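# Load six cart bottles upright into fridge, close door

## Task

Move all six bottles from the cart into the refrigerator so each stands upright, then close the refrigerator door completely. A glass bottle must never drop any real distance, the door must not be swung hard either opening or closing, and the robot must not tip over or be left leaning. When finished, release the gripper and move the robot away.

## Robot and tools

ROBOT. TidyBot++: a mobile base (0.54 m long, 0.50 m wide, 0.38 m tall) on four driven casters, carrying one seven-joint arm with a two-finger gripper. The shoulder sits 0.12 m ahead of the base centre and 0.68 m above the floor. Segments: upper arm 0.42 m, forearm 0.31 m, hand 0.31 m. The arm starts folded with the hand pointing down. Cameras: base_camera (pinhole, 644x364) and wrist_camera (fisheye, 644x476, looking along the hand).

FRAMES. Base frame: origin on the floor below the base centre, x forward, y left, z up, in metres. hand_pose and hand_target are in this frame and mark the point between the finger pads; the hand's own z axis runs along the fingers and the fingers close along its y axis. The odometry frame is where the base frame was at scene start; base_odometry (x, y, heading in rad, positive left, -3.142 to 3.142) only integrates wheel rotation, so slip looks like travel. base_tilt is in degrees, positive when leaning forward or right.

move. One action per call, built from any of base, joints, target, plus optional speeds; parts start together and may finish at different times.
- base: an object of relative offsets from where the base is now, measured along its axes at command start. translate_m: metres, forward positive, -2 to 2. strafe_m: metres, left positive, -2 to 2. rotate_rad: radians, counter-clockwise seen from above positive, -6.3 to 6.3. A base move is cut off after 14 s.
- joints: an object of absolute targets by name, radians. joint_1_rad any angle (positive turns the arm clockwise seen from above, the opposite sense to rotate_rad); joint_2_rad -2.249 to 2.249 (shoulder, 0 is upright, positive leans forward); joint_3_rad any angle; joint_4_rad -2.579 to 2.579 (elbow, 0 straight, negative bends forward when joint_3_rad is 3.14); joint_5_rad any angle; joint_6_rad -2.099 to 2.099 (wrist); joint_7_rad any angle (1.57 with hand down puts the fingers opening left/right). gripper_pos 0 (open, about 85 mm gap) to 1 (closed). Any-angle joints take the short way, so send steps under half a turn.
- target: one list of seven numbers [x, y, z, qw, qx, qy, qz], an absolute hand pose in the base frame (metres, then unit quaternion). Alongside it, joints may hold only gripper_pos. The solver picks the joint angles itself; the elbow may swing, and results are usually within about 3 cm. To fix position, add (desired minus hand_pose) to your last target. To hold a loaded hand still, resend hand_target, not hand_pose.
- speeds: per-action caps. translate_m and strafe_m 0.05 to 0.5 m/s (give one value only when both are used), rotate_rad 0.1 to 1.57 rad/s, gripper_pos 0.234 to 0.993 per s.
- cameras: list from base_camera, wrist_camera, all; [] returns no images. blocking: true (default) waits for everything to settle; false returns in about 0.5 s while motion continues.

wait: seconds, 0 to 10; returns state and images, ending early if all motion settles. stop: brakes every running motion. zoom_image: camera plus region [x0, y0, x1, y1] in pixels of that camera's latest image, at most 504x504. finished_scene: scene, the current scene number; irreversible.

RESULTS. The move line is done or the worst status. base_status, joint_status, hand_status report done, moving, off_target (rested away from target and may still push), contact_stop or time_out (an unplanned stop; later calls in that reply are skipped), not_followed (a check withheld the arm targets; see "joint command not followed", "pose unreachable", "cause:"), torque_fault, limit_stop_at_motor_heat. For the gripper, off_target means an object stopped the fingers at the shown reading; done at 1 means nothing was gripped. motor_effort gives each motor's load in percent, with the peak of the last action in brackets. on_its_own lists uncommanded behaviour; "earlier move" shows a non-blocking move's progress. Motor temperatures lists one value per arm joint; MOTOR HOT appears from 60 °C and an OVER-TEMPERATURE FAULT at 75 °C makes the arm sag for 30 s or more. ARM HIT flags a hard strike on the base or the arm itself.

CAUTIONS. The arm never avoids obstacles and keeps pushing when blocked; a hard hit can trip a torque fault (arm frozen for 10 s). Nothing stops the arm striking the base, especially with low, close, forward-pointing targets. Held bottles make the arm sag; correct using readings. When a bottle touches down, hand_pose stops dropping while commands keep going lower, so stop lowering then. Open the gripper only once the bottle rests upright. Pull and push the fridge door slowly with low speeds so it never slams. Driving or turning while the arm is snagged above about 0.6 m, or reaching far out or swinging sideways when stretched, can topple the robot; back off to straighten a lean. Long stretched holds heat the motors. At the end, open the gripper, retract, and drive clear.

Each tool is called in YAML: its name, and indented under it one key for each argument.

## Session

move:

Scene clock: 0.00 s.
Motor temperatures (°C): [34 36 37 34 43 40 47]
base_odometry: x=+0.000 y=+0.000 heading=+0.000
base_tilt: forward=-0.2 right=+0.2
base_status: not commanded
joint_positions: joint_1_rad=+0.022 joint_2_rad=-0.315 joint_3_rad=+3.148 joint_4_rad=-2.523 joint_5_rad=+0.013 joint_6_rad=-0.854 joint_7_rad=+1.577 gripper_pos=+0.000
joint_status: not commanded
motor_effort: joint_1_rad=-2 joint_2_rad=-2 joint_3_rad=+0 joint_4_rad=+12 joint_5_rad=-1 joint_6_rad=+0 joint_7_rad=-1
hand_pose: x=+0.2660 y=-0.0056 z=+0.5845 quat_wxyz=(+0.005, +0.999, -0.007, +0.040) (m; base frame)
hand_target: x=+0.2647 y=-0.0056 z=+0.5838 quat_wxyz=(+0.005, +0.999, -0.007, +0.038) (m; base frame)
hand_status: not commanded
pictures: base_camera, wrist_camera

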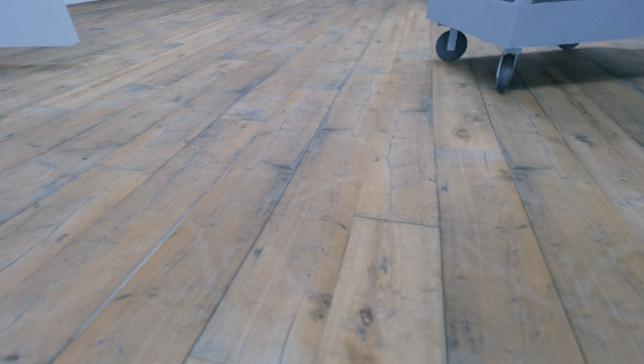

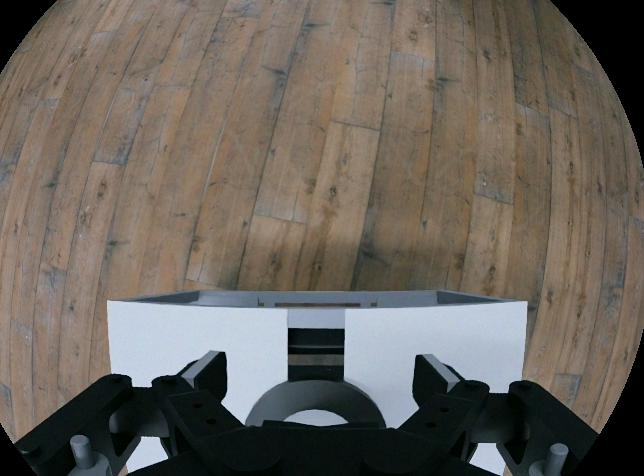

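move:
  target: [0.50, 0, 1.08, 0, 0.866, 0, 0.5]

Scene clock: 3.73 s.
Motor temperatures (°C): [34 36 37 34 43 40 47]
move: off_target
base_odometry: x=+0.000 y=+0.000 heading=+0.000
base_tilt: forward=-0.2 right=+0.2
base_status: not commanded
joint_positions: joint_1_rad=+0.018 joint_2_rad=-0.363 joint_3_rad=+3.148 joint_4_rad=-1.420 joint_5_rad=+0.013 joint_6_rad=-1.011 joint_7_rad=+1.577 gripper_pos=+0.000
joint_status: not commanded
motor_effort: joint_1_rad=-2(2) joint_2_rad=-5(7) joint_3_rad=+0(1) joint_4_rad=+17(18) joint_5_rad=-1(1) joint_6_rad=+8(8) joint_7_rad=-1(2)
hand_pose: x=+0.5171 y=-0.0125 z=+1.0810 quat_wxyz=(+0.013, +0.859, -0.008, +0.511) (m; base frame)
hand_target: x=+0.5000 y=+0.0000 z=+1.0800 quat_wxyz=(+0.000, +0.866, +0.000, +0.500) (m; base frame)
hand_status: off_target (0.021 m and 2.3 deg from the pose sent, 0.548 m and 55.5 deg at the start)
pictures: base_camera, wrist_camera

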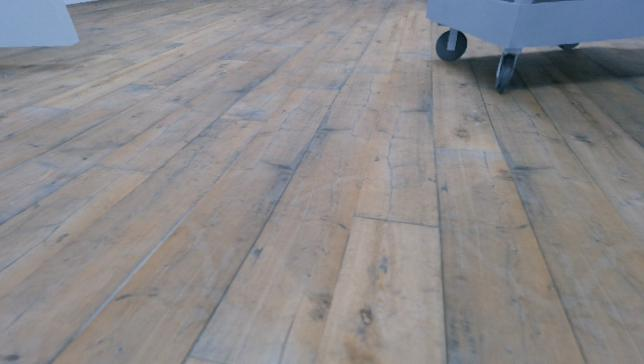

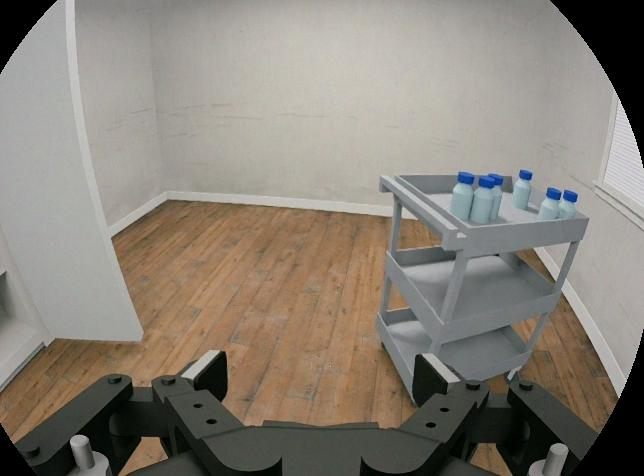

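move:
  base: {"rotate_rad": 0.8}

Scene clock: 7.20 s.
Motor temperatures (°C): [34 36 37 34 43 40 47]
move: done
base_odometry: x=+0.000 y=+0.000 heading=+0.799
base_tilt: forward=-0.1 right=+0.2
base_status: done
joint_positions: joint_1_rad=+0.012 joint_2_rad=-0.363 joint_3_rad=+3.148 joint_4_rad=-1.420 joint_5_rad=+0.013 joint_6_rad=-1.011 joint_7_rad=+1.577 gripper_pos=+0.000
joint_status: not commanded
motor_effort: joint_1_rad=-2(3) joint_2_rad=-5(6) joint_3_rad=+0(2) joint_4_rad=+17(17) joint_5_rad=-1(2) joint_6_rad=+8(8) joint_7_rad=-2(2)
hand_pose: x=+0.5171 y=-0.0097 z=+1.0809 quat_wxyz=(+0.011, +0.859, -0.005, +0.511) (m; base frame)
hand_target: x=+0.5000 y=+0.0000 z=+1.0800 quat_wxyz=(+0.000, +0.866, +0.000, +0.500) (m; base frame)
hand_status: not commanded
pictures: base_camera, wrist_camera

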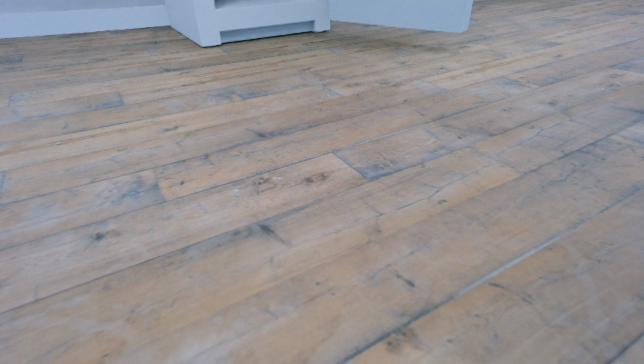

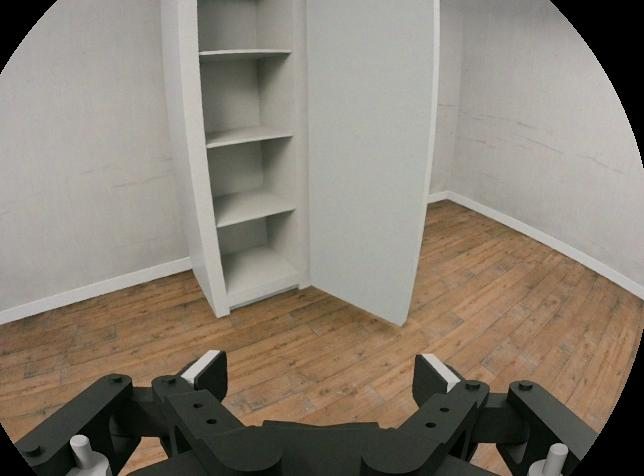

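move:
  base: {"translate_m": -0.152, "strafe_m": -0.776, "rotate_rad": -0.7}

Scene clock: 43.93 s.
Motor temperatures (°C): [34 36 37 34 43 40 47]
move: done
base_odometry: x=+0.450 y=-0.650 heading=+0.099
base_tilt: forward=-0.2 right=+0.2
base_status: done
joint_positions: joint_1_rad=+0.007 joint_2_rad=-0.368 joint_3_rad=+3.149 joint_4_rad=-1.420 joint_5_rad=+0.013 joint_6_rad=-1.012 joint_7_rad=+1.577 gripper_pos=+0.000
joint_status: not commanded
motor_effort: joint_1_rad=-2(3) joint_2_rad=-5(7) joint_3_rad=+1(4) joint_4_rad=+17(17) joint_5_rad=-1(2) joint_6_rad=+8(9) joint_7_rad=-1(2)
hand_pose: x=+0.5149 y=-0.0087 z=+1.0829 quat_wxyz=(+0.010, +0.858, -0.004, +0.513) (m; base frame)
hand_target: x=+0.5000 y=+0.0000 z=+1.0800 quat_wxyz=(+0.000, +0.866, +0.000, +0.500) (m; base frame)
hand_status: not commanded
pictures: base_camera, wrist_camera

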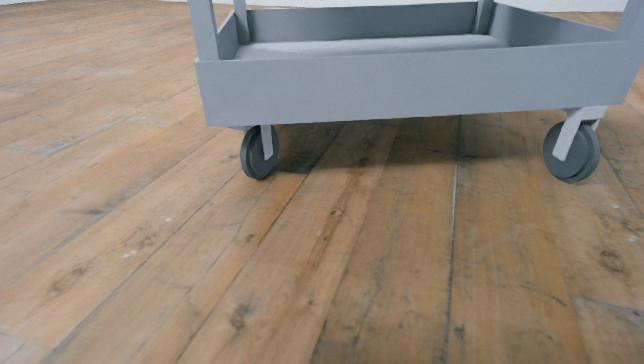

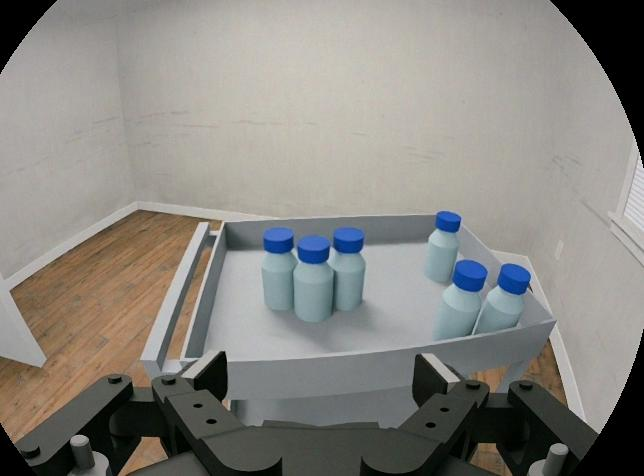

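move:
  base: {"translate_m": 0.24, "strafe_m": -0.01}
  target: [0.58, 0, 1.0, 0, 0.887, 0, 0.462]
  joints: {"gripper_pos": 0.22}

Scene clock: 72.80 s.
Motor temperatures (°C): [34 36 37 35 43 40 47]
move: off_target
base_odometry: x=+0.690 y=-0.637 heading=+0.098
base_tilt: forward=-0.1 right=+0.2
base_status: done
joint_positions: joint_1_rad=+0.007 joint_2_rad=-0.231 joint_3_rad=+3.149 joint_4_rad=-1.496 joint_5_rad=+0.013 joint_6_rad=-0.940 joint_7_rad=+1.577 gripper_pos=+0.220
joint_status: all done
motor_effort: joint_1_rad=-2(2) joint_2_rad=-10(14) joint_3_rad=+0(1) joint_4_rad=+18(19) joint_5_rad=-1(2) joint_6_rad=+7(9) joint_7_rad=-1(2)
hand_pose: x=+0.5730 y=-0.0089 z=+1.0014 quat_wxyz=(+0.010, +0.892, -0.003, +0.451) (m; base frame)
hand_target: x=+0.5800 y=+0.0000 z=+1.0000 quat_wxyz=(+0.000, +0.887, +0.000, +0.462) (m; base frame)
hand_status: off_target (0.011 m and 1.9 deg from the pose sent, 0.106 m and 6.8 deg at the start)
pictures: base_camera, wrist_camera

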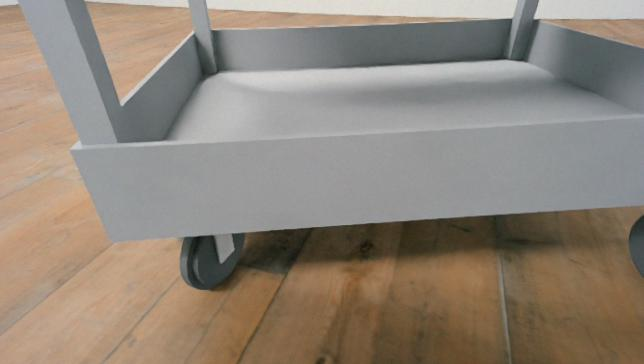

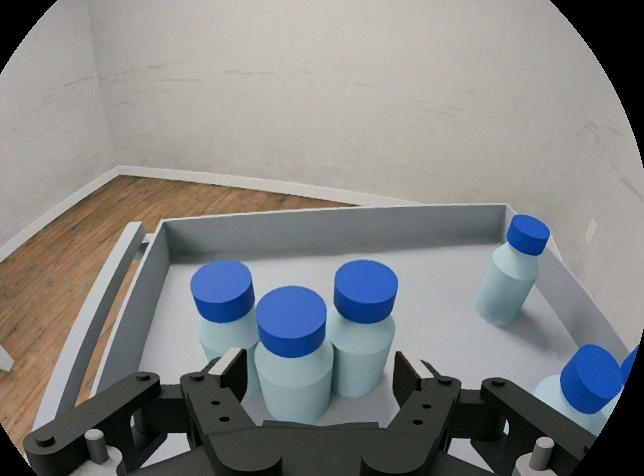

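move:
  base: {"strafe_m": 0.021}
  target: [0.60, 0, 0.965, 0, 0.887, 0, 0.462]
  cameras: ["wrist_camera"]

Scene clock: 77.90 s.
Motor temperatures (°C): [34 36 37 35 43 40 47]
move: off_target
base_odometry: x=+0.689 y=-0.616 heading=+0.098
base_tilt: forward=-0.1 right=+0.2
base_status: done
joint_positions: joint_1_rad=+0.004 joint_2_rad=-0.221 joint_3_rad=+3.149 joint_4_rad=-1.587 joint_5_rad=+0.013 joint_6_rad=-0.823 joint_7_rad=+1.577 gripper_pos=+0.220
joint_status: not commanded
motor_effort: joint_1_rad=-2(3) joint_2_rad=-10(12) joint_3_rad=+0(2) joint_4_rad=+18(19) joint_5_rad=-1(2) joint_6_rad=+8(8) joint_7_rad=-1(2)
hand_pose: x=+0.5882 y=-0.0075 z=+0.9759 quat_wxyz=(+0.009, +0.889, -0.001, +0.458) (m; base frame)
hand_target: x=+0.6000 y=+0.0000 z=+0.9650 quat_wxyz=(+0.000, +0.887, +0.000, +0.462) (m; base frame)
hand_status: off_target (0.018 m and 1.2 deg from the pose sent, 0.046 m and 1.9 deg at the start)
pictures: wrist_camera

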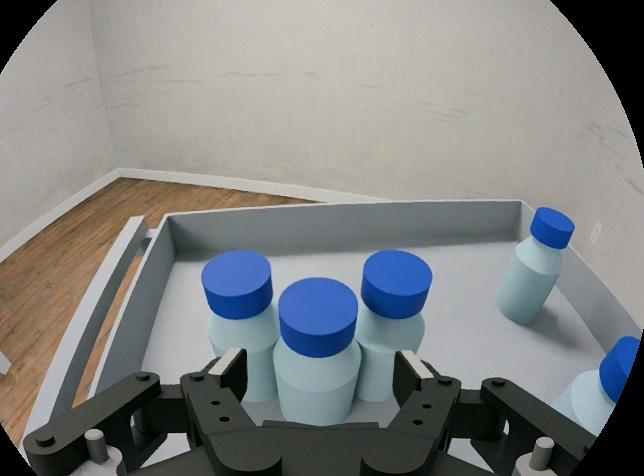

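move:
  joints: {"gripper_pos": 0.3}
  target: [0.635, 0, 0.935, 0, 0.887, 0, 0.462]
  cameras: ["wrist_camera"]

Scene clock: 82.63 s.
Motor temperatures (°C): [34 36 37 35 43 40 47]
move: off_target
base_odometry: x=+0.689 y=-0.616 heading=+0.098
base_tilt: forward=-0.2 right=+0.2
base_status: not commanded
joint_positions: joint_1_rad=+0.004 joint_2_rad=-0.145 joint_3_rad=+3.149 joint_4_rad=-1.623 joint_5_rad=+0.013 joint_6_rad=-0.708 joint_7_rad=+1.577 gripper_pos=+0.299
joint_status: all done
motor_effort: joint_1_rad=-2(2) joint_2_rad=-13(15) joint_3_rad=+0(1) joint_4_rad=+18(19) joint_5_rad=-1(1) joint_6_rad=+7(8) joint_7_rad=-1(2)
hand_pose: x=+0.6256 y=-0.0074 z=+0.9474 quat_wxyz=(+0.010, +0.888, +0.000, +0.459) (m; base frame)
hand_target: x=+0.6350 y=+0.0000 z=+0.9350 quat_wxyz=(+0.000, +0.887, +0.000, +0.462) (m; base frame)
hand_status: off_target (0.017 m and 1.1 deg from the pose sent, 0.063 m and 1.2 deg at the start)
pictures: wrist_camera

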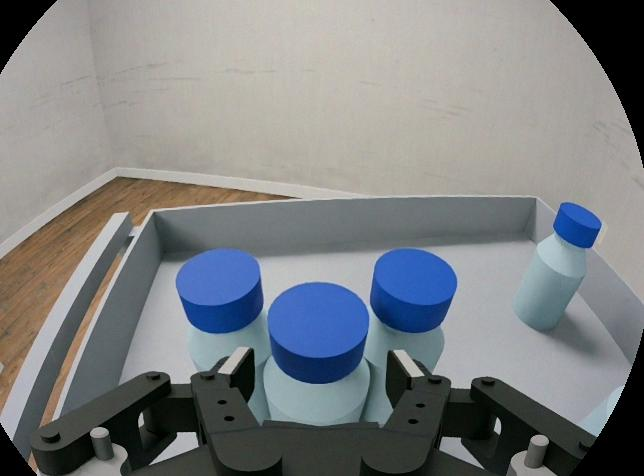

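move:
  target: [0.66, 0, 0.913, 0, 0.887, 0, 0.462]
  cameras: ["wrist_camera"]

Scene clock: 85.33 s.
Motor temperatures (°C): [34 36 37 35 43 40 47]
move: off_target
base_odometry: x=+0.689 y=-0.616 heading=+0.098
base_tilt: forward=-0.2 right=+0.1
base_status: not commanded
joint_positions: joint_1_rad=+0.004 joint_2_rad=-0.090 joint_3_rad=+3.149 joint_4_rad=-1.640 joint_5_rad=+0.013 joint_6_rad=-0.629 joint_7_rad=+1.577 gripper_pos=+0.299
joint_status: not commanded
motor_effort: joint_1_rad=-2(2) joint_2_rad=-15(17) joint_3_rad=+0(1) joint_4_rad=+18(19) joint_5_rad=-1(2) joint_6_rad=+8(8) joint_7_rad=-1(2)
hand_pose: x=+0.6509 y=-0.0074 z=+0.9298 quat_wxyz=(+0.010, +0.886, +0.000, +0.463) (m; base frame)
hand_target: x=+0.6600 y=+0.0000 z=+0.9130 quat_wxyz=(+0.000, +0.887, +0.000, +0.462) (m; base frame)
hand_status: off_target (0.020 m and 1.1 deg from the pose sent, 0.049 m and 1.1 deg at the start)
pictures: wrist_camera

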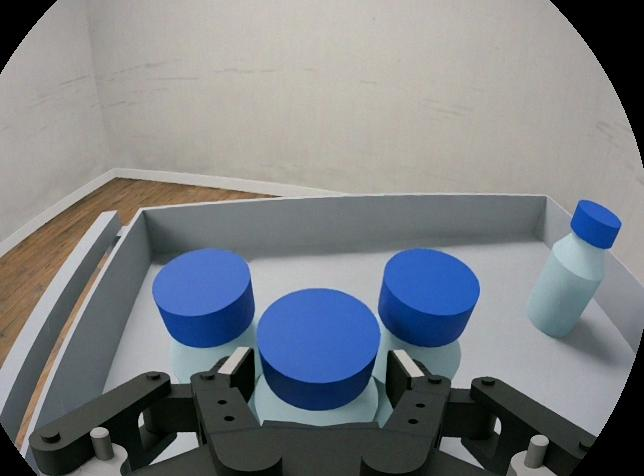

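move:
  target: [0.67, 0, 0.902, 0, 0.887, 0, 0.462]
  cameras: ["wrist_camera"]

Scene clock: 88.00 s.
Motor temperatures (°C): [34 36 37 35 43 40 47]
move: off_target
base_odometry: x=+0.689 y=-0.616 heading=+0.098
base_tilt: forward=-0.2 right=+0.2
base_status: not commanded
joint_positions: joint_1_rad=+0.004 joint_2_rad=-0.071 joint_3_rad=+3.149 joint_4_rad=-1.650 joint_5_rad=+0.013 joint_6_rad=-0.590 joint_7_rad=+1.577 gripper_pos=+0.299
joint_status: not commanded
motor_effort: joint_1_rad=-2(2) joint_2_rad=-15(17) joint_3_rad=+0(1) joint_4_rad=+18(19) joint_5_rad=-1(2) joint_6_rad=+7(8) joint_7_rad=-1(2)
hand_pose: x=+0.6609 y=-0.0074 z=+0.9236 quat_wxyz=(+0.010, +0.884, +0.000, +0.467) (m; base frame)
hand_target: x=+0.6700 y=+0.0000 z=+0.9020 quat_wxyz=(+0.000, +0.887, +0.000, +0.462) (m; base frame)
hand_status: off_target (0.025 m and 1.3 deg from the pose sent, 0.035 m and 1.1 deg at the start)
pictures: wrist_camera

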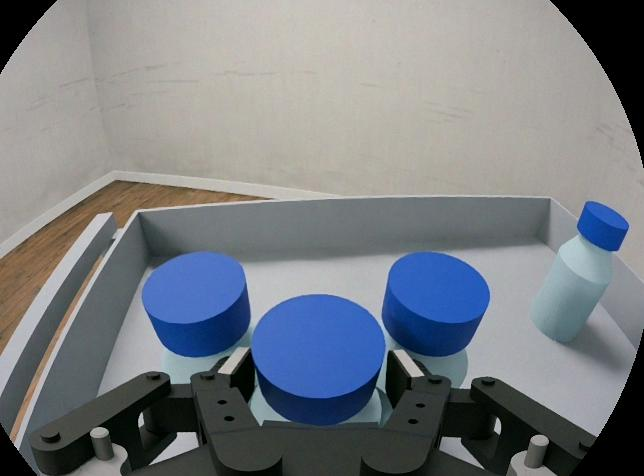

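move:
  joints: {"gripper_pos": 0.6}
  speeds: {"gripper_pos": 0.234}
  cameras: ["wrist_camera"]

Scene clock: 94.00 s.
Motor temperatures (°C): [34 36 37 35 43 40 47]
move: off_target
base_odometry: x=+0.689 y=-0.616 heading=+0.098
base_tilt: forward=-0.2 right=+0.2
base_status: not commanded
joint_positions: joint_1_rad=+0.002 joint_2_rad=-0.071 joint_3_rad=+3.149 joint_4_rad=-1.650 joint_5_rad=+0.013 joint_6_rad=-0.590 joint_7_rad=+1.577 gripper_pos=+0.421
joint_status: gripper_pos off_target (ended at +0.421, target +0.600)
motor_effort: joint_1_rad=-1(2) joint_2_rad=-12(16) joint_3_rad=+0(2) joint_4_rad=+17(18) joint_5_rad=-1(1) joint_6_rad=+7(8) joint_7_rad=-2(2)
hand_pose: x=+0.6610 y=-0.0061 z=+0.9237 quat_wxyz=(+0.009, +0.884, +0.002, +0.467) (m; base frame)
hand_target: x=+0.6700 y=+0.0000 z=+0.9020 quat_wxyz=(+0.000, +0.887, +0.000, +0.462) (m; base frame)
hand_status: not commanded
pictures: wrist_camera

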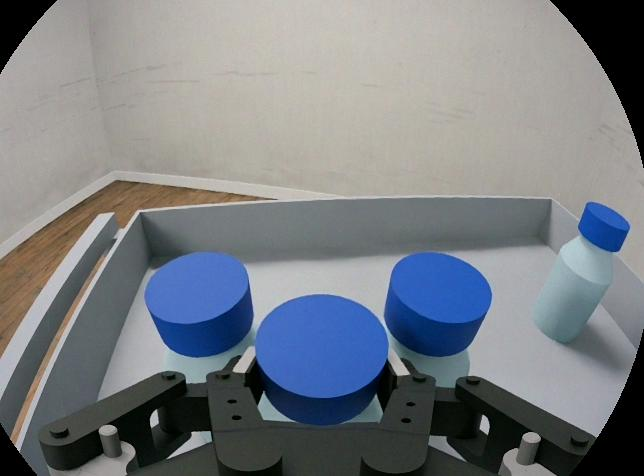

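move:
  target: [0.645, 0, 0.97, 0, 0.887, 0, 0.462]
  cameras: []

move:
  target: [0.62, 0, 1.08, 0, 0.887, 0, 0.462]
  cameras: ["wrist_camera"]

Scene clock: 98.73 s.
Motor temperatures (°C): [34 36 37 35 43 40 47]
move: off_target
base_odometry: x=+0.689 y=-0.616 heading=+0.098
base_tilt: forward=-0.1 right=+0.1
base_status: not commanded
joint_positions: joint_1_rad=+0.002 joint_2_rad=-0.070 joint_3_rad=+3.149 joint_4_rad=-1.551 joint_5_rad=+0.013 joint_6_rad=-0.724 joint_7_rad=+1.577 gripper_pos=+0.421
joint_status: not commanded
motor_effort: joint_1_rad=-2(2) joint_2_rad=-19(20) joint_3_rad=+0(1) joint_4_rad=+22(23) joint_5_rad=-1(1) joint_6_rad=+11(11) joint_7_rad=-1(2)
hand_pose: x=+0.6535 y=-0.0064 z=+0.9453 quat_wxyz=(+0.009, +0.892, +0.001, +0.451) (m; base frame)
hand_target: x=+0.6450 y=+0.0000 z=+0.9700 quat_wxyz=(+0.000, +0.887, +0.000, +0.462) (m; base frame)
hand_status: off_target (0.027 m and 1.7 deg from the pose sent, 0.049 m and 1.3 deg at the start)
pictures: none
No camera images: "cameras" was empty.

Scene clock: 100.57 s.
Motor temperatures (°C): [34 36 37 35 43 40 47]
move: done
base_odometry: x=+0.689 y=-0.616 heading=+0.098
base_tilt: forward=-0.1 right=+0.2
base_status: not commanded
joint_positions: joint_1_rad=+0.002 joint_2_rad=-0.070 joint_3_rad=+3.149 joint_4_rad=-1.150 joint_5_rad=+0.013 joint_6_rad=-1.088 joint_7_rad=+1.577 gripper_pos=+0.421
joint_status: not commanded
motor_effort: joint_1_rad=-1(2) joint_2_rad=-18(20) joint_3_rad=+0(1) joint_4_rad=+20(23) joint_5_rad=-1(2) joint_6_rad=+11(11) joint_7_rad=-1(2)
hand_pose: x=+0.6244 y=-0.0071 z=+1.0747 quat_wxyz=(+0.010, +0.884, -0.002, +0.468) (m; base frame)
hand_target: x=+0.6200 y=+0.0000 z=+1.0800 quat_wxyz=(+0.000, +0.887, +0.000, +0.462) (m; base frame)
hand_status: done (0.010 m and 1.4 deg from the pose sent, 0.139 m and 1.7 deg at the start)
pictures: wrist_camera

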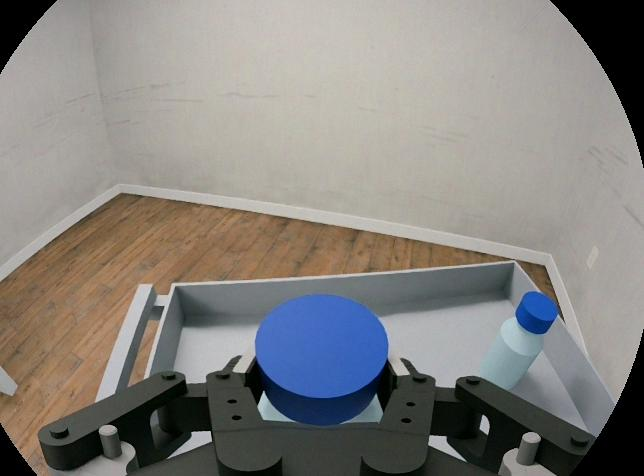

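move:
  base: {"translate_m": -0.35}
  target: [0.58, 0, 1.08, 0, 0.887, 0, 0.462]
  cameras: []

Scene clock: 108.13 s.
Motor temperatures (°C): [34 37 37 35 43 40 47]
move: off_target
base_odometry: x=+0.340 y=-0.650 heading=+0.098
base_tilt: forward=-0.2 right=+0.2
base_status: done
joint_positions: joint_1_rad=+0.001 joint_2_rad=-0.127 joint_3_rad=+3.149 joint_4_rad=-1.183 joint_5_rad=+0.013 joint_6_rad=-1.111 joint_7_rad=+1.577 gripper_pos=+0.421
joint_status: not commanded
motor_effort: joint_1_rad=-1(2) joint_2_rad=-15(22) joint_3_rad=+1(1) joint_4_rad=+20(21) joint_5_rad=-1(2) joint_6_rad=+11(12) joint_7_rad=-1(2)
hand_pose: x=+0.5971 y=-0.0068 z=+1.0790 quat_wxyz=(+0.009, +0.884, -0.001, +0.468) (m; base frame)
hand_target: x=+0.5800 y=+0.0000 z=+1.0800 quat_wxyz=(+0.000, +0.887, +0.000, +0.462) (m; base frame)
hand_status: off_target (0.018 m and 1.3 deg from the pose sent, 0.045 m and 1.4 deg at the start)
pictures: none
No camera images: "cameras" was empty.

move:
  base: {"translate_m": 0.586, "strafe_m": 0.847, "rotate_rad": 1.27}

move:
  target: [0.54, 0, 0.77, 0, 0.876, 0, 0.482]

Scene clock: 114.20 s.
Motor temperatures (°C): [34 37 37 35 43 40 47]
move: done
base_odometry: x=+0.841 y=+0.250 heading=+1.368
base_tilt: forward=-0.1 right=+0.2
base_status: done
joint_positions: joint_1_rad=-0.007 joint_2_rad=-0.127 joint_3_rad=+3.161 joint_4_rad=-1.183 joint_5_rad=+0.013 joint_6_rad=-1.112 joint_7_rad=+1.577 gripper_pos=+0.421
joint_status: not commanded
motor_effort: joint_1_rad=-2(5) joint_2_rad=-15(20) joint_3_rad=+0(4) joint_4_rad=+20(22) joint_5_rad=-1(3) joint_6_rad=+11(12) joint_7_rad=-1(2)
hand_pose: x=+0.5970 y=-0.0089 z=+1.0786 quat_wxyz=(+0.010, +0.884, -0.003, +0.467) (m; base frame)
hand_target: x=+0.5800 y=+0.0000 z=+1.0800 quat_wxyz=(+0.000, +0.887, +0.000, +0.462) (m; base frame)
hand_status: not commanded
pictures: base_camera, wrist_camera

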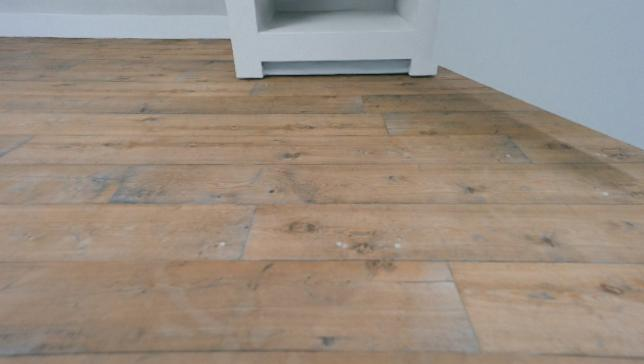

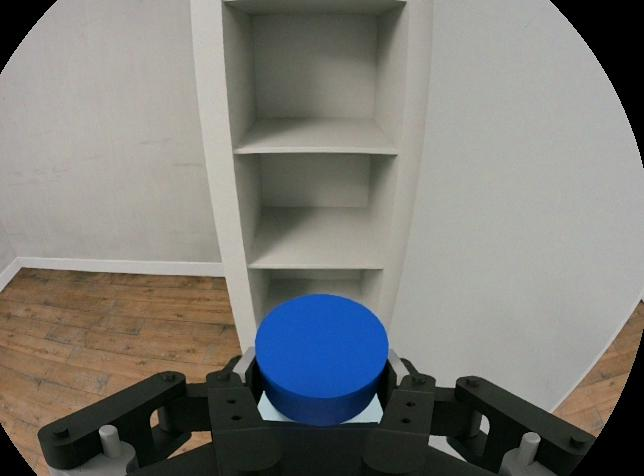

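Scene clock: 116.97 s.
Motor temperatures (°C): [34 37 37 35 43 40 47]
move: off_target
base_odometry: x=+0.841 y=+0.250 heading=+1.368
base_tilt: forward=-0.1 right=+0.2
base_status: not commanded
joint_positions: joint_1_rad=-0.007 joint_2_rad=-0.241 joint_3_rad=+3.161 joint_4_rad=-2.338 joint_5_rad=+0.013 joint_6_rad=-0.150 joint_7_rad=+1.577 gripper_pos=+0.421
joint_status: not commanded
motor_effort: joint_1_rad=-2(2) joint_2_rad=-11(16) joint_3_rad=+0(1) joint_4_rad=+19(22) joint_5_rad=-1(2) joint_6_rad=+10(11) joint_7_rad=-1(2)
hand_pose: x=+0.5333 y=-0.0043 z=+0.7378 quat_wxyz=(+0.005, +0.902, +0.002, +0.433) (m; base frame)
hand_target: x=+0.5400 y=+0.0000 z=+0.7700 quat_wxyz=(+0.000, +0.876, +0.000, +0.482) (m; base frame)
hand_status: off_target (0.033 m and 6.4 deg from the pose sent, 0.314 m and 2.2 deg at the start)
pictures: base_camera, wrist_camera

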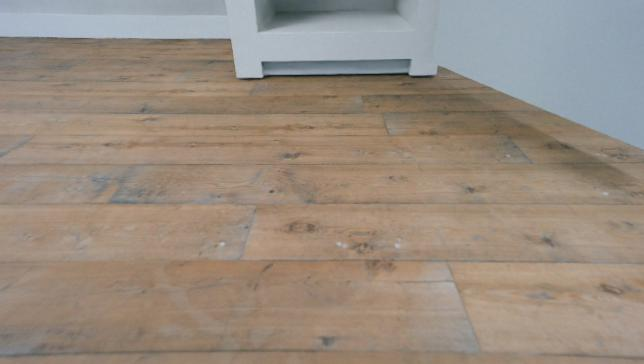

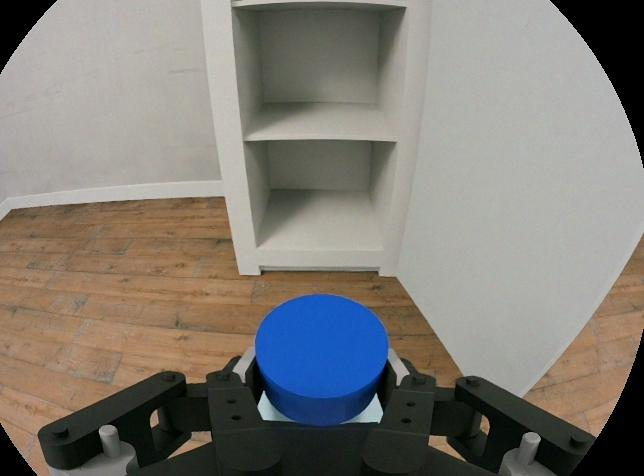

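move:
  base: {"translate_m": 0.5, "strafe_m": -0.04}
  speeds: {"translate_m": 0.35}

Scene clock: 124.93 s.
Motor temperatures (°C): [34 37 37 35 43 40 47]
move: done
base_odometry: x=+0.981 y=+0.732 heading=+1.368
base_tilt: forward=-0.1 right=+0.2
base_status: done
joint_positions: joint_1_rad=-0.007 joint_2_rad=-0.252 joint_3_rad=+3.161 joint_4_rad=-2.342 joint_5_rad=+0.013 joint_6_rad=-0.142 joint_7_rad=+1.577 gripper_pos=+0.421
joint_status: not commanded
motor_effort: joint_1_rad=-2(3) joint_2_rad=-11(12) joint_3_rad=+0(1) joint_4_rad=+19(20) joint_5_rad=-1(2) joint_6_rad=+10(11) joint_7_rad=-1(2)
hand_pose: x=+0.5327 y=-0.0043 z=+0.7419 quat_wxyz=(+0.005, +0.898, +0.002, +0.439) (m; base frame)
hand_target: x=+0.5400 y=+0.0000 z=+0.7700 quat_wxyz=(+0.000, +0.876, +0.000, +0.482) (m; base frame)
hand_status: not commanded
pictures: base_camera, wrist_camera

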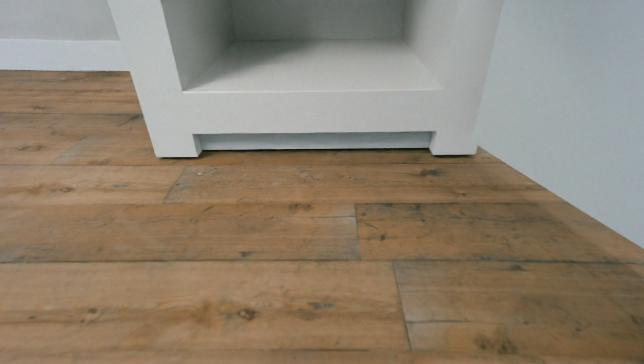

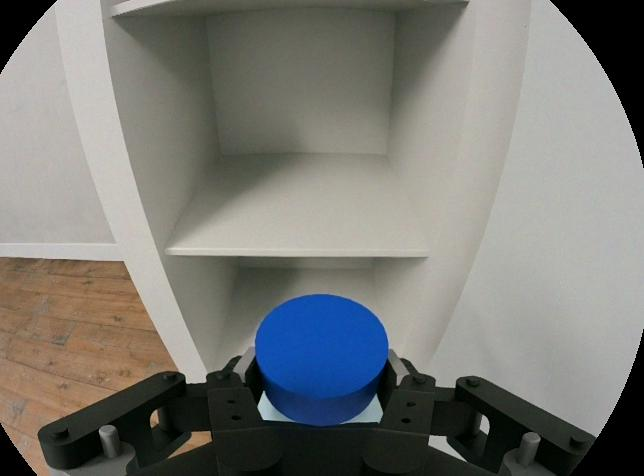

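move:
  base: {"translate_m": 0.235, "strafe_m": 0.008}
  speeds: {"translate_m": 0.25}

Scene clock: 130.97 s.
Motor temperatures (°C): [34 37 37 35 43 40 47]
move: done
base_odometry: x=+1.021 y=+0.964 heading=+1.367
base_tilt: forward=-0.1 right=+0.2
base_status: done
joint_positions: joint_1_rad=-0.007 joint_2_rad=-0.255 joint_3_rad=+3.161 joint_4_rad=-2.344 joint_5_rad=+0.013 joint_6_rad=-0.141 joint_7_rad=+1.577 gripper_pos=+0.421
joint_status: not commanded
motor_effort: joint_1_rad=-1(2) joint_2_rad=-10(12) joint_3_rad=+1(1) joint_4_rad=+19(20) joint_5_rad=-1(1) joint_6_rad=+11(11) joint_7_rad=-1(2)
hand_pose: x=+0.5323 y=-0.0043 z=+0.7428 quat_wxyz=(+0.005, +0.898, +0.002, +0.440) (m; base frame)
hand_target: x=+0.5400 y=+0.0000 z=+0.7700 quat_wxyz=(+0.000, +0.876, +0.000, +0.482) (m; base frame)
hand_status: not commanded
pictures: base_camera, wrist_camera

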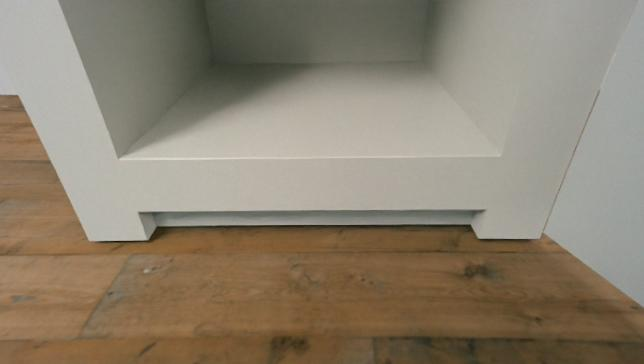

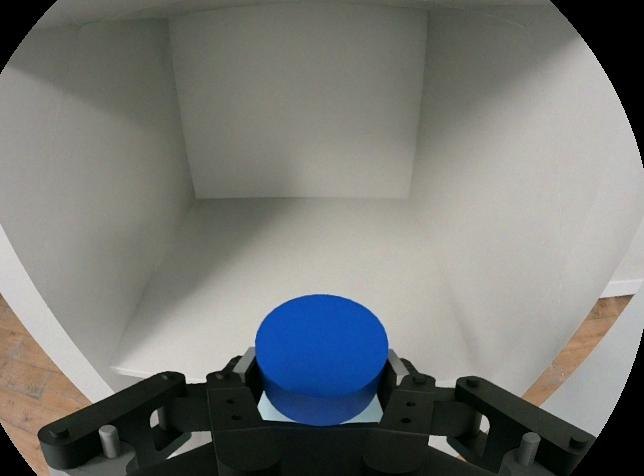

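move:
  base: {"translate_m": 0.028, "strafe_m": 0.013}
  speeds: {"translate_m": 0.15}
  cameras: ["base_camera"]

move:
  target: [0.62, -0.01, 0.745, 0, 0.872, 0, 0.487]
  cameras: ["wrist_camera"]

Scene clock: 138.33 s.
Motor temperatures (°C): [34 37 37 35 43 40 47]
move: done
base_odometry: x=+1.014 y=+0.995 heading=+1.367
base_tilt: forward=-0.2 right=+0.2
base_status: done
joint_positions: joint_1_rad=-0.007 joint_2_rad=-0.257 joint_3_rad=+3.161 joint_4_rad=-2.344 joint_5_rad=+0.013 joint_6_rad=-0.138 joint_7_rad=+1.577 gripper_pos=+0.421
joint_status: not commanded
motor_effort: joint_1_rad=-2(2) joint_2_rad=-10(12) joint_3_rad=+0(1) joint_4_rad=+19(20) joint_5_rad=-1(1) joint_6_rad=+10(12) joint_7_rad=-1(2)
hand_pose: x=+0.5325 y=-0.0043 z=+0.7437 quat_wxyz=(+0.005, +0.897, +0.002, +0.442) (m; base frame)
hand_target: x=+0.5400 y=+0.0000 z=+0.7700 quat_wxyz=(+0.000, +0.876, +0.000, +0.482) (m; base frame)
hand_status: not commanded
pictures: base_camera

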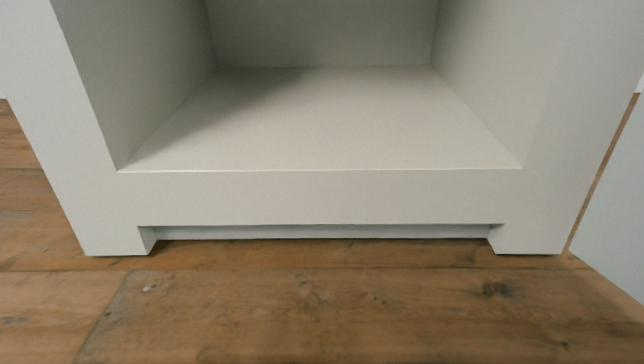

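Scene clock: 139.93 s.
Motor temperatures (°C): [34 37 37 35 43 40 47]
move: off_target
base_odometry: x=+1.014 y=+0.994 heading=+1.367
base_tilt: forward=-0.1 right=+0.2
base_status: not commanded
joint_positions: joint_1_rad=-0.065 joint_2_rad=-0.037 joint_3_rad=+3.253 joint_4_rad=-2.302 joint_5_rad=+0.266 joint_6_rad=+0.041 joint_7_rad=+1.335 gripper_pos=+0.421
joint_status: not commanded
motor_effort: joint_1_rad=-1(2) joint_2_rad=-16(17) joint_3_rad=+0(1) joint_4_rad=+18(20) joint_5_rad=-1(2) joint_6_rad=+10(11) joint_7_rad=-1(2)
hand_pose: x=+0.5929 y=-0.0176 z=+0.7113 quat_wxyz=(+0.010, +0.897, -0.006, +0.442) (m; base frame)
hand_target: x=+0.6200 y=-0.0100 z=+0.7450 quat_wxyz=(+0.000, +0.873, +0.000, +0.488) (m; base frame)
hand_status: off_target (0.044 m and 6.1 deg from the pose sent, 0.088 m and 6.0 deg at the start)
pictures: wrist_camera

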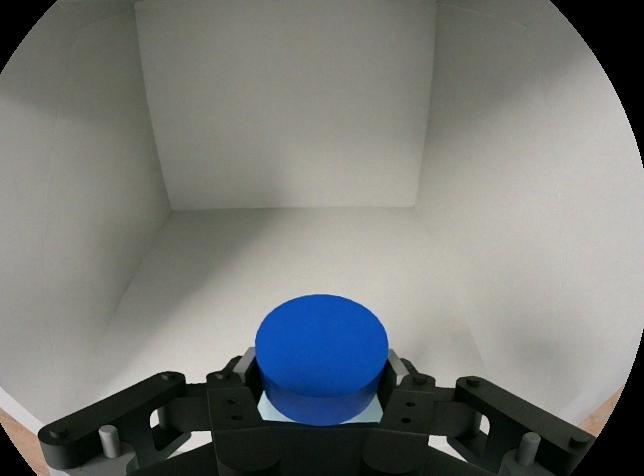

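move:
  target: [0.72, 0.10, 0.735, 0, 0.875, 0, 0.485]
  cameras: []

move:
  target: [0.82, 0.12, 0.73, 0, 0.88, 0, 0.475]
  cameras: ["wrist_camera"]

Scene clock: 146.60 s.
Motor temperatures (°C): [34 37 37 35 43 40 47]
move: off_target
base_odometry: x=+1.014 y=+0.994 heading=+1.367
base_tilt: forward=-0.1 right=+0.1
base_status: not commanded
joint_positions: joint_1_rad=-0.886 joint_2_rad=+0.269 joint_3_rad=+3.892 joint_4_rad=-2.034 joint_5_rad=-0.205 joint_6_rad=+0.042 joint_7_rad=+1.528 gripper_pos=+0.421
joint_status: not commanded
motor_effort: joint_1_rad=-1(2) joint_2_rad=-21(22) joint_3_rad=+3(4) joint_4_rad=+18(18) joint_5_rad=-1(2) joint_6_rad=+11(11) joint_7_rad=-1(2)
hand_pose: x=+0.7028 y=+0.0993 z=+0.7175 quat_wxyz=(-0.008, +0.886, -0.002, +0.463) (m; base frame)
hand_target: x=+0.7200 y=+0.1000 z=+0.7350 quat_wxyz=(+0.000, +0.875, +0.000, +0.485) (m; base frame)
hand_status: off_target (0.025 m and 2.9 deg from the pose sent, 0.175 m and 5.7 deg at the start)
pictures: none
No camera images: "cameras" was empty.

Scene clock: 148.07 s.
Motor temperatures (°C): [34 37 37 35 43 40 47]
move: done
base_odometry: x=+1.014 y=+0.994 heading=+1.367
base_tilt: forward=-0.1 right=+0.1
base_status: not commanded
joint_positions: joint_1_rad=-0.631 joint_2_rad=+0.467 joint_3_rad=+3.668 joint_4_rad=-1.696 joint_5_rad=-0.088 joint_6_rad=-0.039 joint_7_rad=+1.388 gripper_pos=+0.421
joint_status: not commanded
motor_effort: joint_1_rad=-1(2) joint_2_rad=-32(33) joint_3_rad=+5(6) joint_4_rad=+19(20) joint_5_rad=-1(2) joint_6_rad=+11(12) joint_7_rad=-1(2)
hand_pose: x=+0.8135 y=+0.1229 z=+0.7332 quat_wxyz=(-0.003, +0.875, +0.004, +0.485) (m; base frame)
hand_target: x=+0.8200 y=+0.1200 z=+0.7300 quat_wxyz=(+0.000, +0.880, +0.000, +0.475) (m; base frame)
hand_status: done (0.008 m and 1.4 deg from the pose sent, 0.120 m and 1.8 deg at the start)
pictures: wrist_camera

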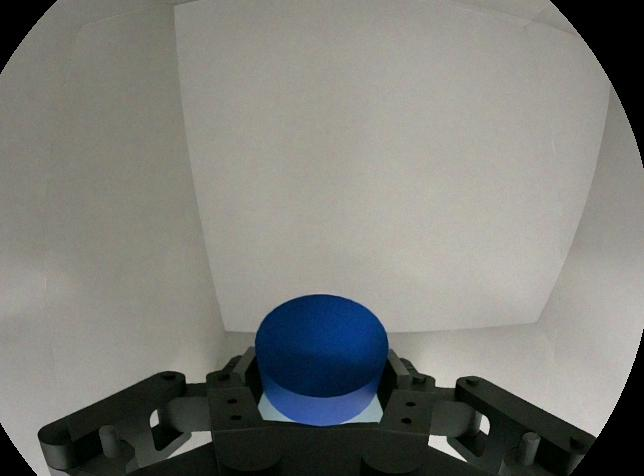

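move:
  target: [0.815, 0.115, 0.68, 0, 0.884, 0, 0.467]
  cameras: ["wrist_camera"]

move:
  target: [0.815, 0.115, 0.66, 0, 0.884, 0, 0.467]
  cameras: []

Scene clock: 152.57 s.
Motor temperatures (°C): [34 37 37 35 43 40 47]
move: done
base_odometry: x=+1.014 y=+0.994 heading=+1.367
base_tilt: forward=-0.1 right=+0.1
base_status: not commanded
joint_positions: joint_1_rad=-0.583 joint_2_rad=+0.523 joint_3_rad=+3.611 joint_4_rad=-1.733 joint_5_rad=-0.145 joint_6_rad=-0.010 joint_7_rad=+1.440 gripper_pos=+0.421
joint_status: not commanded
motor_effort: joint_1_rad=-2(2) joint_2_rad=-33(35) joint_3_rad=+5(6) joint_4_rad=+18(20) joint_5_rad=-1(1) joint_6_rad=+11(12) joint_7_rad=-1(1)
hand_pose: x=+0.8067 y=+0.1194 z=+0.6779 quat_wxyz=(+0.001, +0.891, +0.003, +0.454) (m; base frame)
hand_target: x=+0.8150 y=+0.1150 z=+0.6800 quat_wxyz=(+0.000, +0.884, +0.000, +0.467) (m; base frame)
hand_status: done (0.010 m and 1.8 deg from the pose sent, 0.054 m and 2.4 deg at the start)
pictures: wrist_camera

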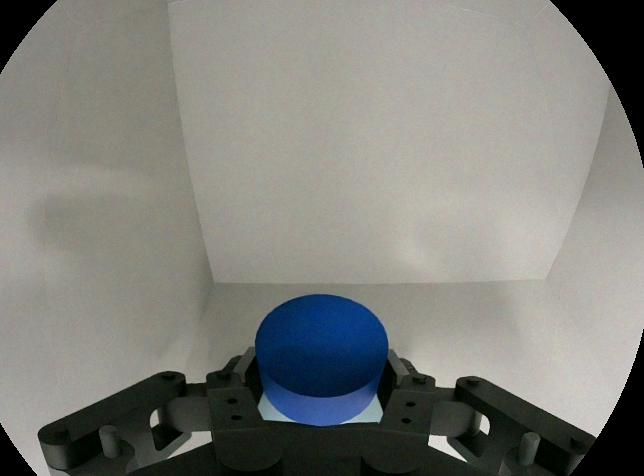

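Scene clock: 153.23 s.
Motor temperatures (°C): [34 37 37 35 43 40 47]
move: off_target
base_odometry: x=+1.014 y=+0.994 heading=+1.367
base_tilt: forward=-0.1 right=+0.2
base_status: not commanded
joint_positions: joint_1_rad=-0.558 joint_2_rad=+0.538 joint_3_rad=+3.575 joint_4_rad=-1.748 joint_5_rad=-0.181 joint_6_rad=+0.032 joint_7_rad=+1.473 gripper_pos=+0.421
joint_status: not commanded
motor_effort: joint_1_rad=-1(2) joint_2_rad=-30(34) joint_3_rad=+4(5) joint_4_rad=+17(18) joint_5_rad=-1(1) joint_6_rad=+9(11) joint_7_rad=-1(2)
hand_pose: x=+0.8079 y=+0.1225 z=+0.6673 quat_wxyz=(-0.005, +0.890, +0.003, +0.456) (m; base frame)
hand_target: x=+0.8150 y=+0.1150 z=+0.6600 quat_wxyz=(+0.000, +0.884, +0.000, +0.467) (m; base frame)
hand_status: off_target (0.013 m and 1.5 deg from the pose sent, 0.020 m and 1.8 deg at the start)
pictures: none
No camera images: "cameras" was empty.

move:
  target: [0.815, 0.115, 0.65, 0, 0.884, 0, 0.467]
  cameras: ["wrist_camera"]

Scene clock: 155.97 s.
Motor temperatures (°C): [34 37 37 35 43 40 47]
move: off_target
base_odometry: x=+1.014 y=+0.994 heading=+1.367
base_tilt: forward=-0.1 right=+0.1
base_status: not commanded
joint_positions: joint_1_rad=-0.544 joint_2_rad=+0.540 joint_3_rad=+3.558 joint_4_rad=-1.754 joint_5_rad=-0.196 joint_6_rad=+0.057 joint_7_rad=+1.488 gripper_pos=+0.421
joint_status: not commanded
motor_effort: joint_1_rad=-1(2) joint_2_rad=-31(32) joint_3_rad=+4(5) joint_4_rad=+16(17) joint_5_rad=-1(2) joint_6_rad=+9(10) joint_7_rad=-1(2)
hand_pose: x=+0.8100 y=+0.1219 z=+0.6671 quat_wxyz=(-0.007, +0.887, +0.002, +0.462) (m; base frame)
hand_target: x=+0.8150 y=+0.1150 z=+0.6500 quat_wxyz=(+0.000, +0.884, +0.000, +0.467) (m; base frame)
hand_status: off_target (0.019 m and 1.1 deg from the pose sent, 0.020 m and 1.5 deg at the start)
pictures: wrist_camera

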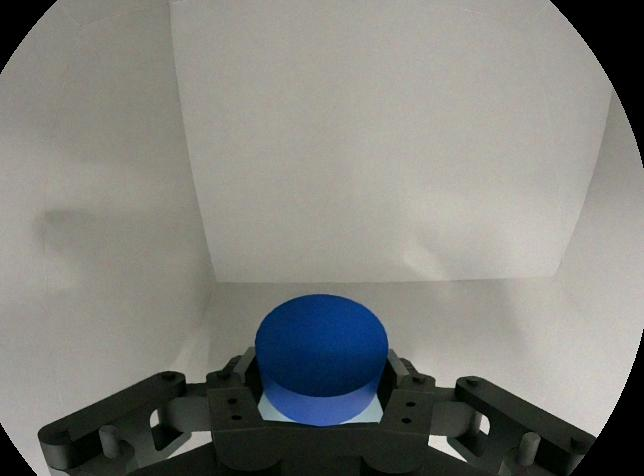

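move:
  target: [0.812, 0.115, 0.66, 0, 0.882, 0, 0.471]
  cameras: []

move:
  joints: {"gripper_pos": 0.24}
  speeds: {"gripper_pos": 0.234}
  cameras: ["wrist_camera"]

Scene clock: 160.20 s.
Motor temperatures (°C): [34 37 37 35 43 40 47]
move: done
base_odometry: x=+1.014 y=+0.994 heading=+1.367
base_tilt: forward=-0.1 right=+0.1
base_status: not commanded
joint_positions: joint_1_rad=-0.544 joint_2_rad=+0.540 joint_3_rad=+3.559 joint_4_rad=-1.755 joint_5_rad=-0.196 joint_6_rad=+0.058 joint_7_rad=+1.488 gripper_pos=+0.421
joint_status: not commanded
motor_effort: joint_1_rad=-1(2) joint_2_rad=-30(31) joint_3_rad=+5(5) joint_4_rad=+15(16) joint_5_rad=-1(1) joint_6_rad=+8(9) joint_7_rad=-1(2)
hand_pose: x=+0.8100 y=+0.1219 z=+0.6671 quat_wxyz=(-0.007, +0.887, +0.002, +0.462) (m; base frame)
hand_target: x=+0.8120 y=+0.1150 z=+0.6600 quat_wxyz=(+0.000, +0.882, +0.000, +0.471) (m; base frame)
hand_status: done (0.010 m and 1.4 deg from the pose sent, 0.010 m and 1.4 deg at the start)
pictures: none
No camera images: "cameras" was empty.

Scene clock: 162.07 s.
Motor temperatures (°C): [34 37 37 35 43 40 47]
move: done
base_odometry: x=+1.014 y=+0.994 heading=+1.367
base_tilt: forward=-0.1 right=+0.1
base_status: not commanded
joint_positions: joint_1_rad=-0.544 joint_2_rad=+0.540 joint_3_rad=+3.559 joint_4_rad=-1.755 joint_5_rad=-0.196 joint_6_rad=+0.061 joint_7_rad=+1.488 gripper_pos=+0.239
joint_status: all done
motor_effort: joint_1_rad=-2(2) joint_2_rad=-29(31) joint_3_rad=+4(5) joint_4_rad=+14(16) joint_5_rad=-1(2) joint_6_rad=+8(9) joint_7_rad=-1(2)
hand_pose: x=+0.8104 y=+0.1219 z=+0.6678 quat_wxyz=(-0.007, +0.886, +0.002, +0.464) (m; base frame)
hand_target: x=+0.8120 y=+0.1150 z=+0.6600 quat_wxyz=(+0.000, +0.882, +0.000, +0.471) (m; base frame)
hand_status: not commanded
pictures: wrist_camera

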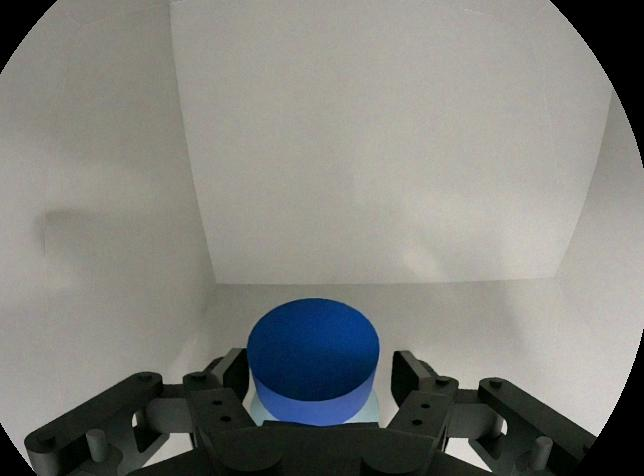

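move:
  target: [0.765, 0.12, 0.695, 0, 0.885, 0, 0.465]
  cameras: ["wrist_camera"]

move:
  target: [0.68, 0.1, 0.745, 0, 0.885, 0, 0.465]
  cameras: ["wrist_camera"]

Scene clock: 166.13 s.
Motor temperatures (°C): [34 38 37 35 43 40 47]
move: off_target
base_odometry: x=+1.014 y=+0.994 heading=+1.367
base_tilt: forward=-0.1 right=+0.2
base_status: not commanded
joint_positions: joint_1_rad=-0.705 joint_2_rad=+0.462 joint_3_rad=+3.705 joint_4_rad=-1.839 joint_5_rad=-0.196 joint_6_rad=+0.061 joint_7_rad=+1.488 gripper_pos=+0.239
joint_status: not commanded
motor_effort: joint_1_rad=-2(3) joint_2_rad=-26(30) joint_3_rad=+4(5) joint_4_rad=+15(15) joint_5_rad=-1(1) joint_6_rad=+7(8) joint_7_rad=-2(2)
hand_pose: x=+0.7782 y=+0.1297 z=+0.6954 quat_wxyz=(+0.001, +0.880, +0.014, +0.474) (m; base frame)
hand_target: x=+0.7650 y=+0.1200 z=+0.6950 quat_wxyz=(+0.000, +0.885, +0.000, +0.465) (m; base frame)
hand_status: off_target (0.016 m and 2.0 deg from the pose sent, 0.053 m and 0.9 deg at the start)
pictures: wrist_camera

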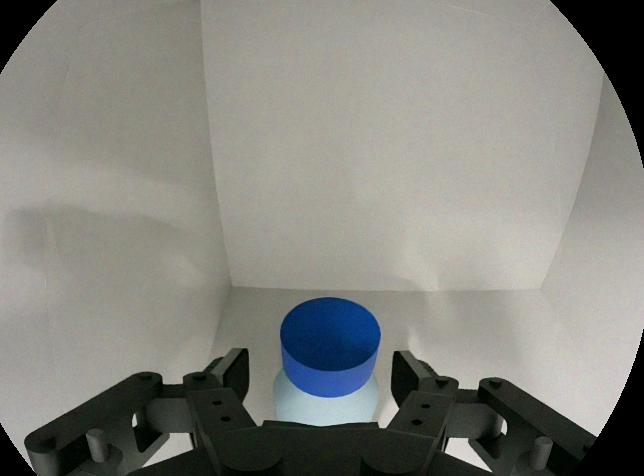

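Scene clock: 167.87 s.
Motor temperatures (°C): [34 38 37 35 43 40 47]
move: off_target
base_odometry: x=+1.014 y=+0.994 heading=+1.367
base_tilt: forward=-0.1 right=+0.1
base_status: not commanded
joint_positions: joint_1_rad=-1.222 joint_2_rad=+0.250 joint_3_rad=+4.233 joint_4_rad=-2.017 joint_5_rad=-0.066 joint_6_rad=+0.020 joint_7_rad=+1.394 gripper_pos=+0.239
joint_status: not commanded
motor_effort: joint_1_rad=-1(2) joint_2_rad=-14(26) joint_3_rad=+4(6) joint_4_rad=+16(16) joint_5_rad=-1(1) joint_6_rad=+8(8) joint_7_rad=-1(2)
hand_pose: x=+0.7008 y=+0.1107 z=+0.7657 quat_wxyz=(+0.001, +0.867, +0.011, +0.498) (m; base frame)
hand_target: x=+0.6800 y=+0.1000 z=+0.7450 quat_wxyz=(+0.000, +0.885, +0.000, +0.465) (m; base frame)
hand_status: off_target (0.031 m and 4.4 deg from the pose sent, 0.114 m and 2.0 deg at the start)
pictures: wrist_camera

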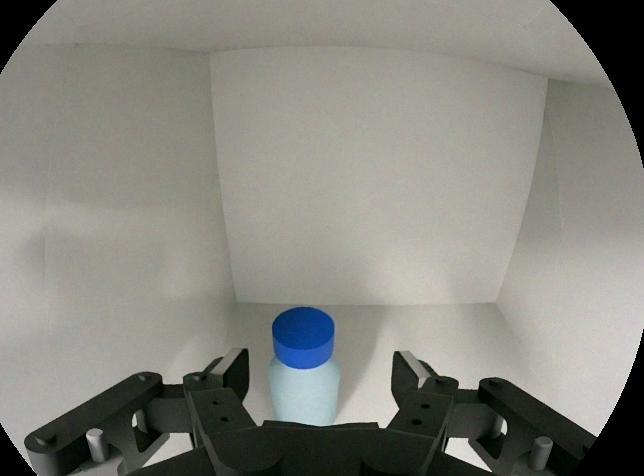

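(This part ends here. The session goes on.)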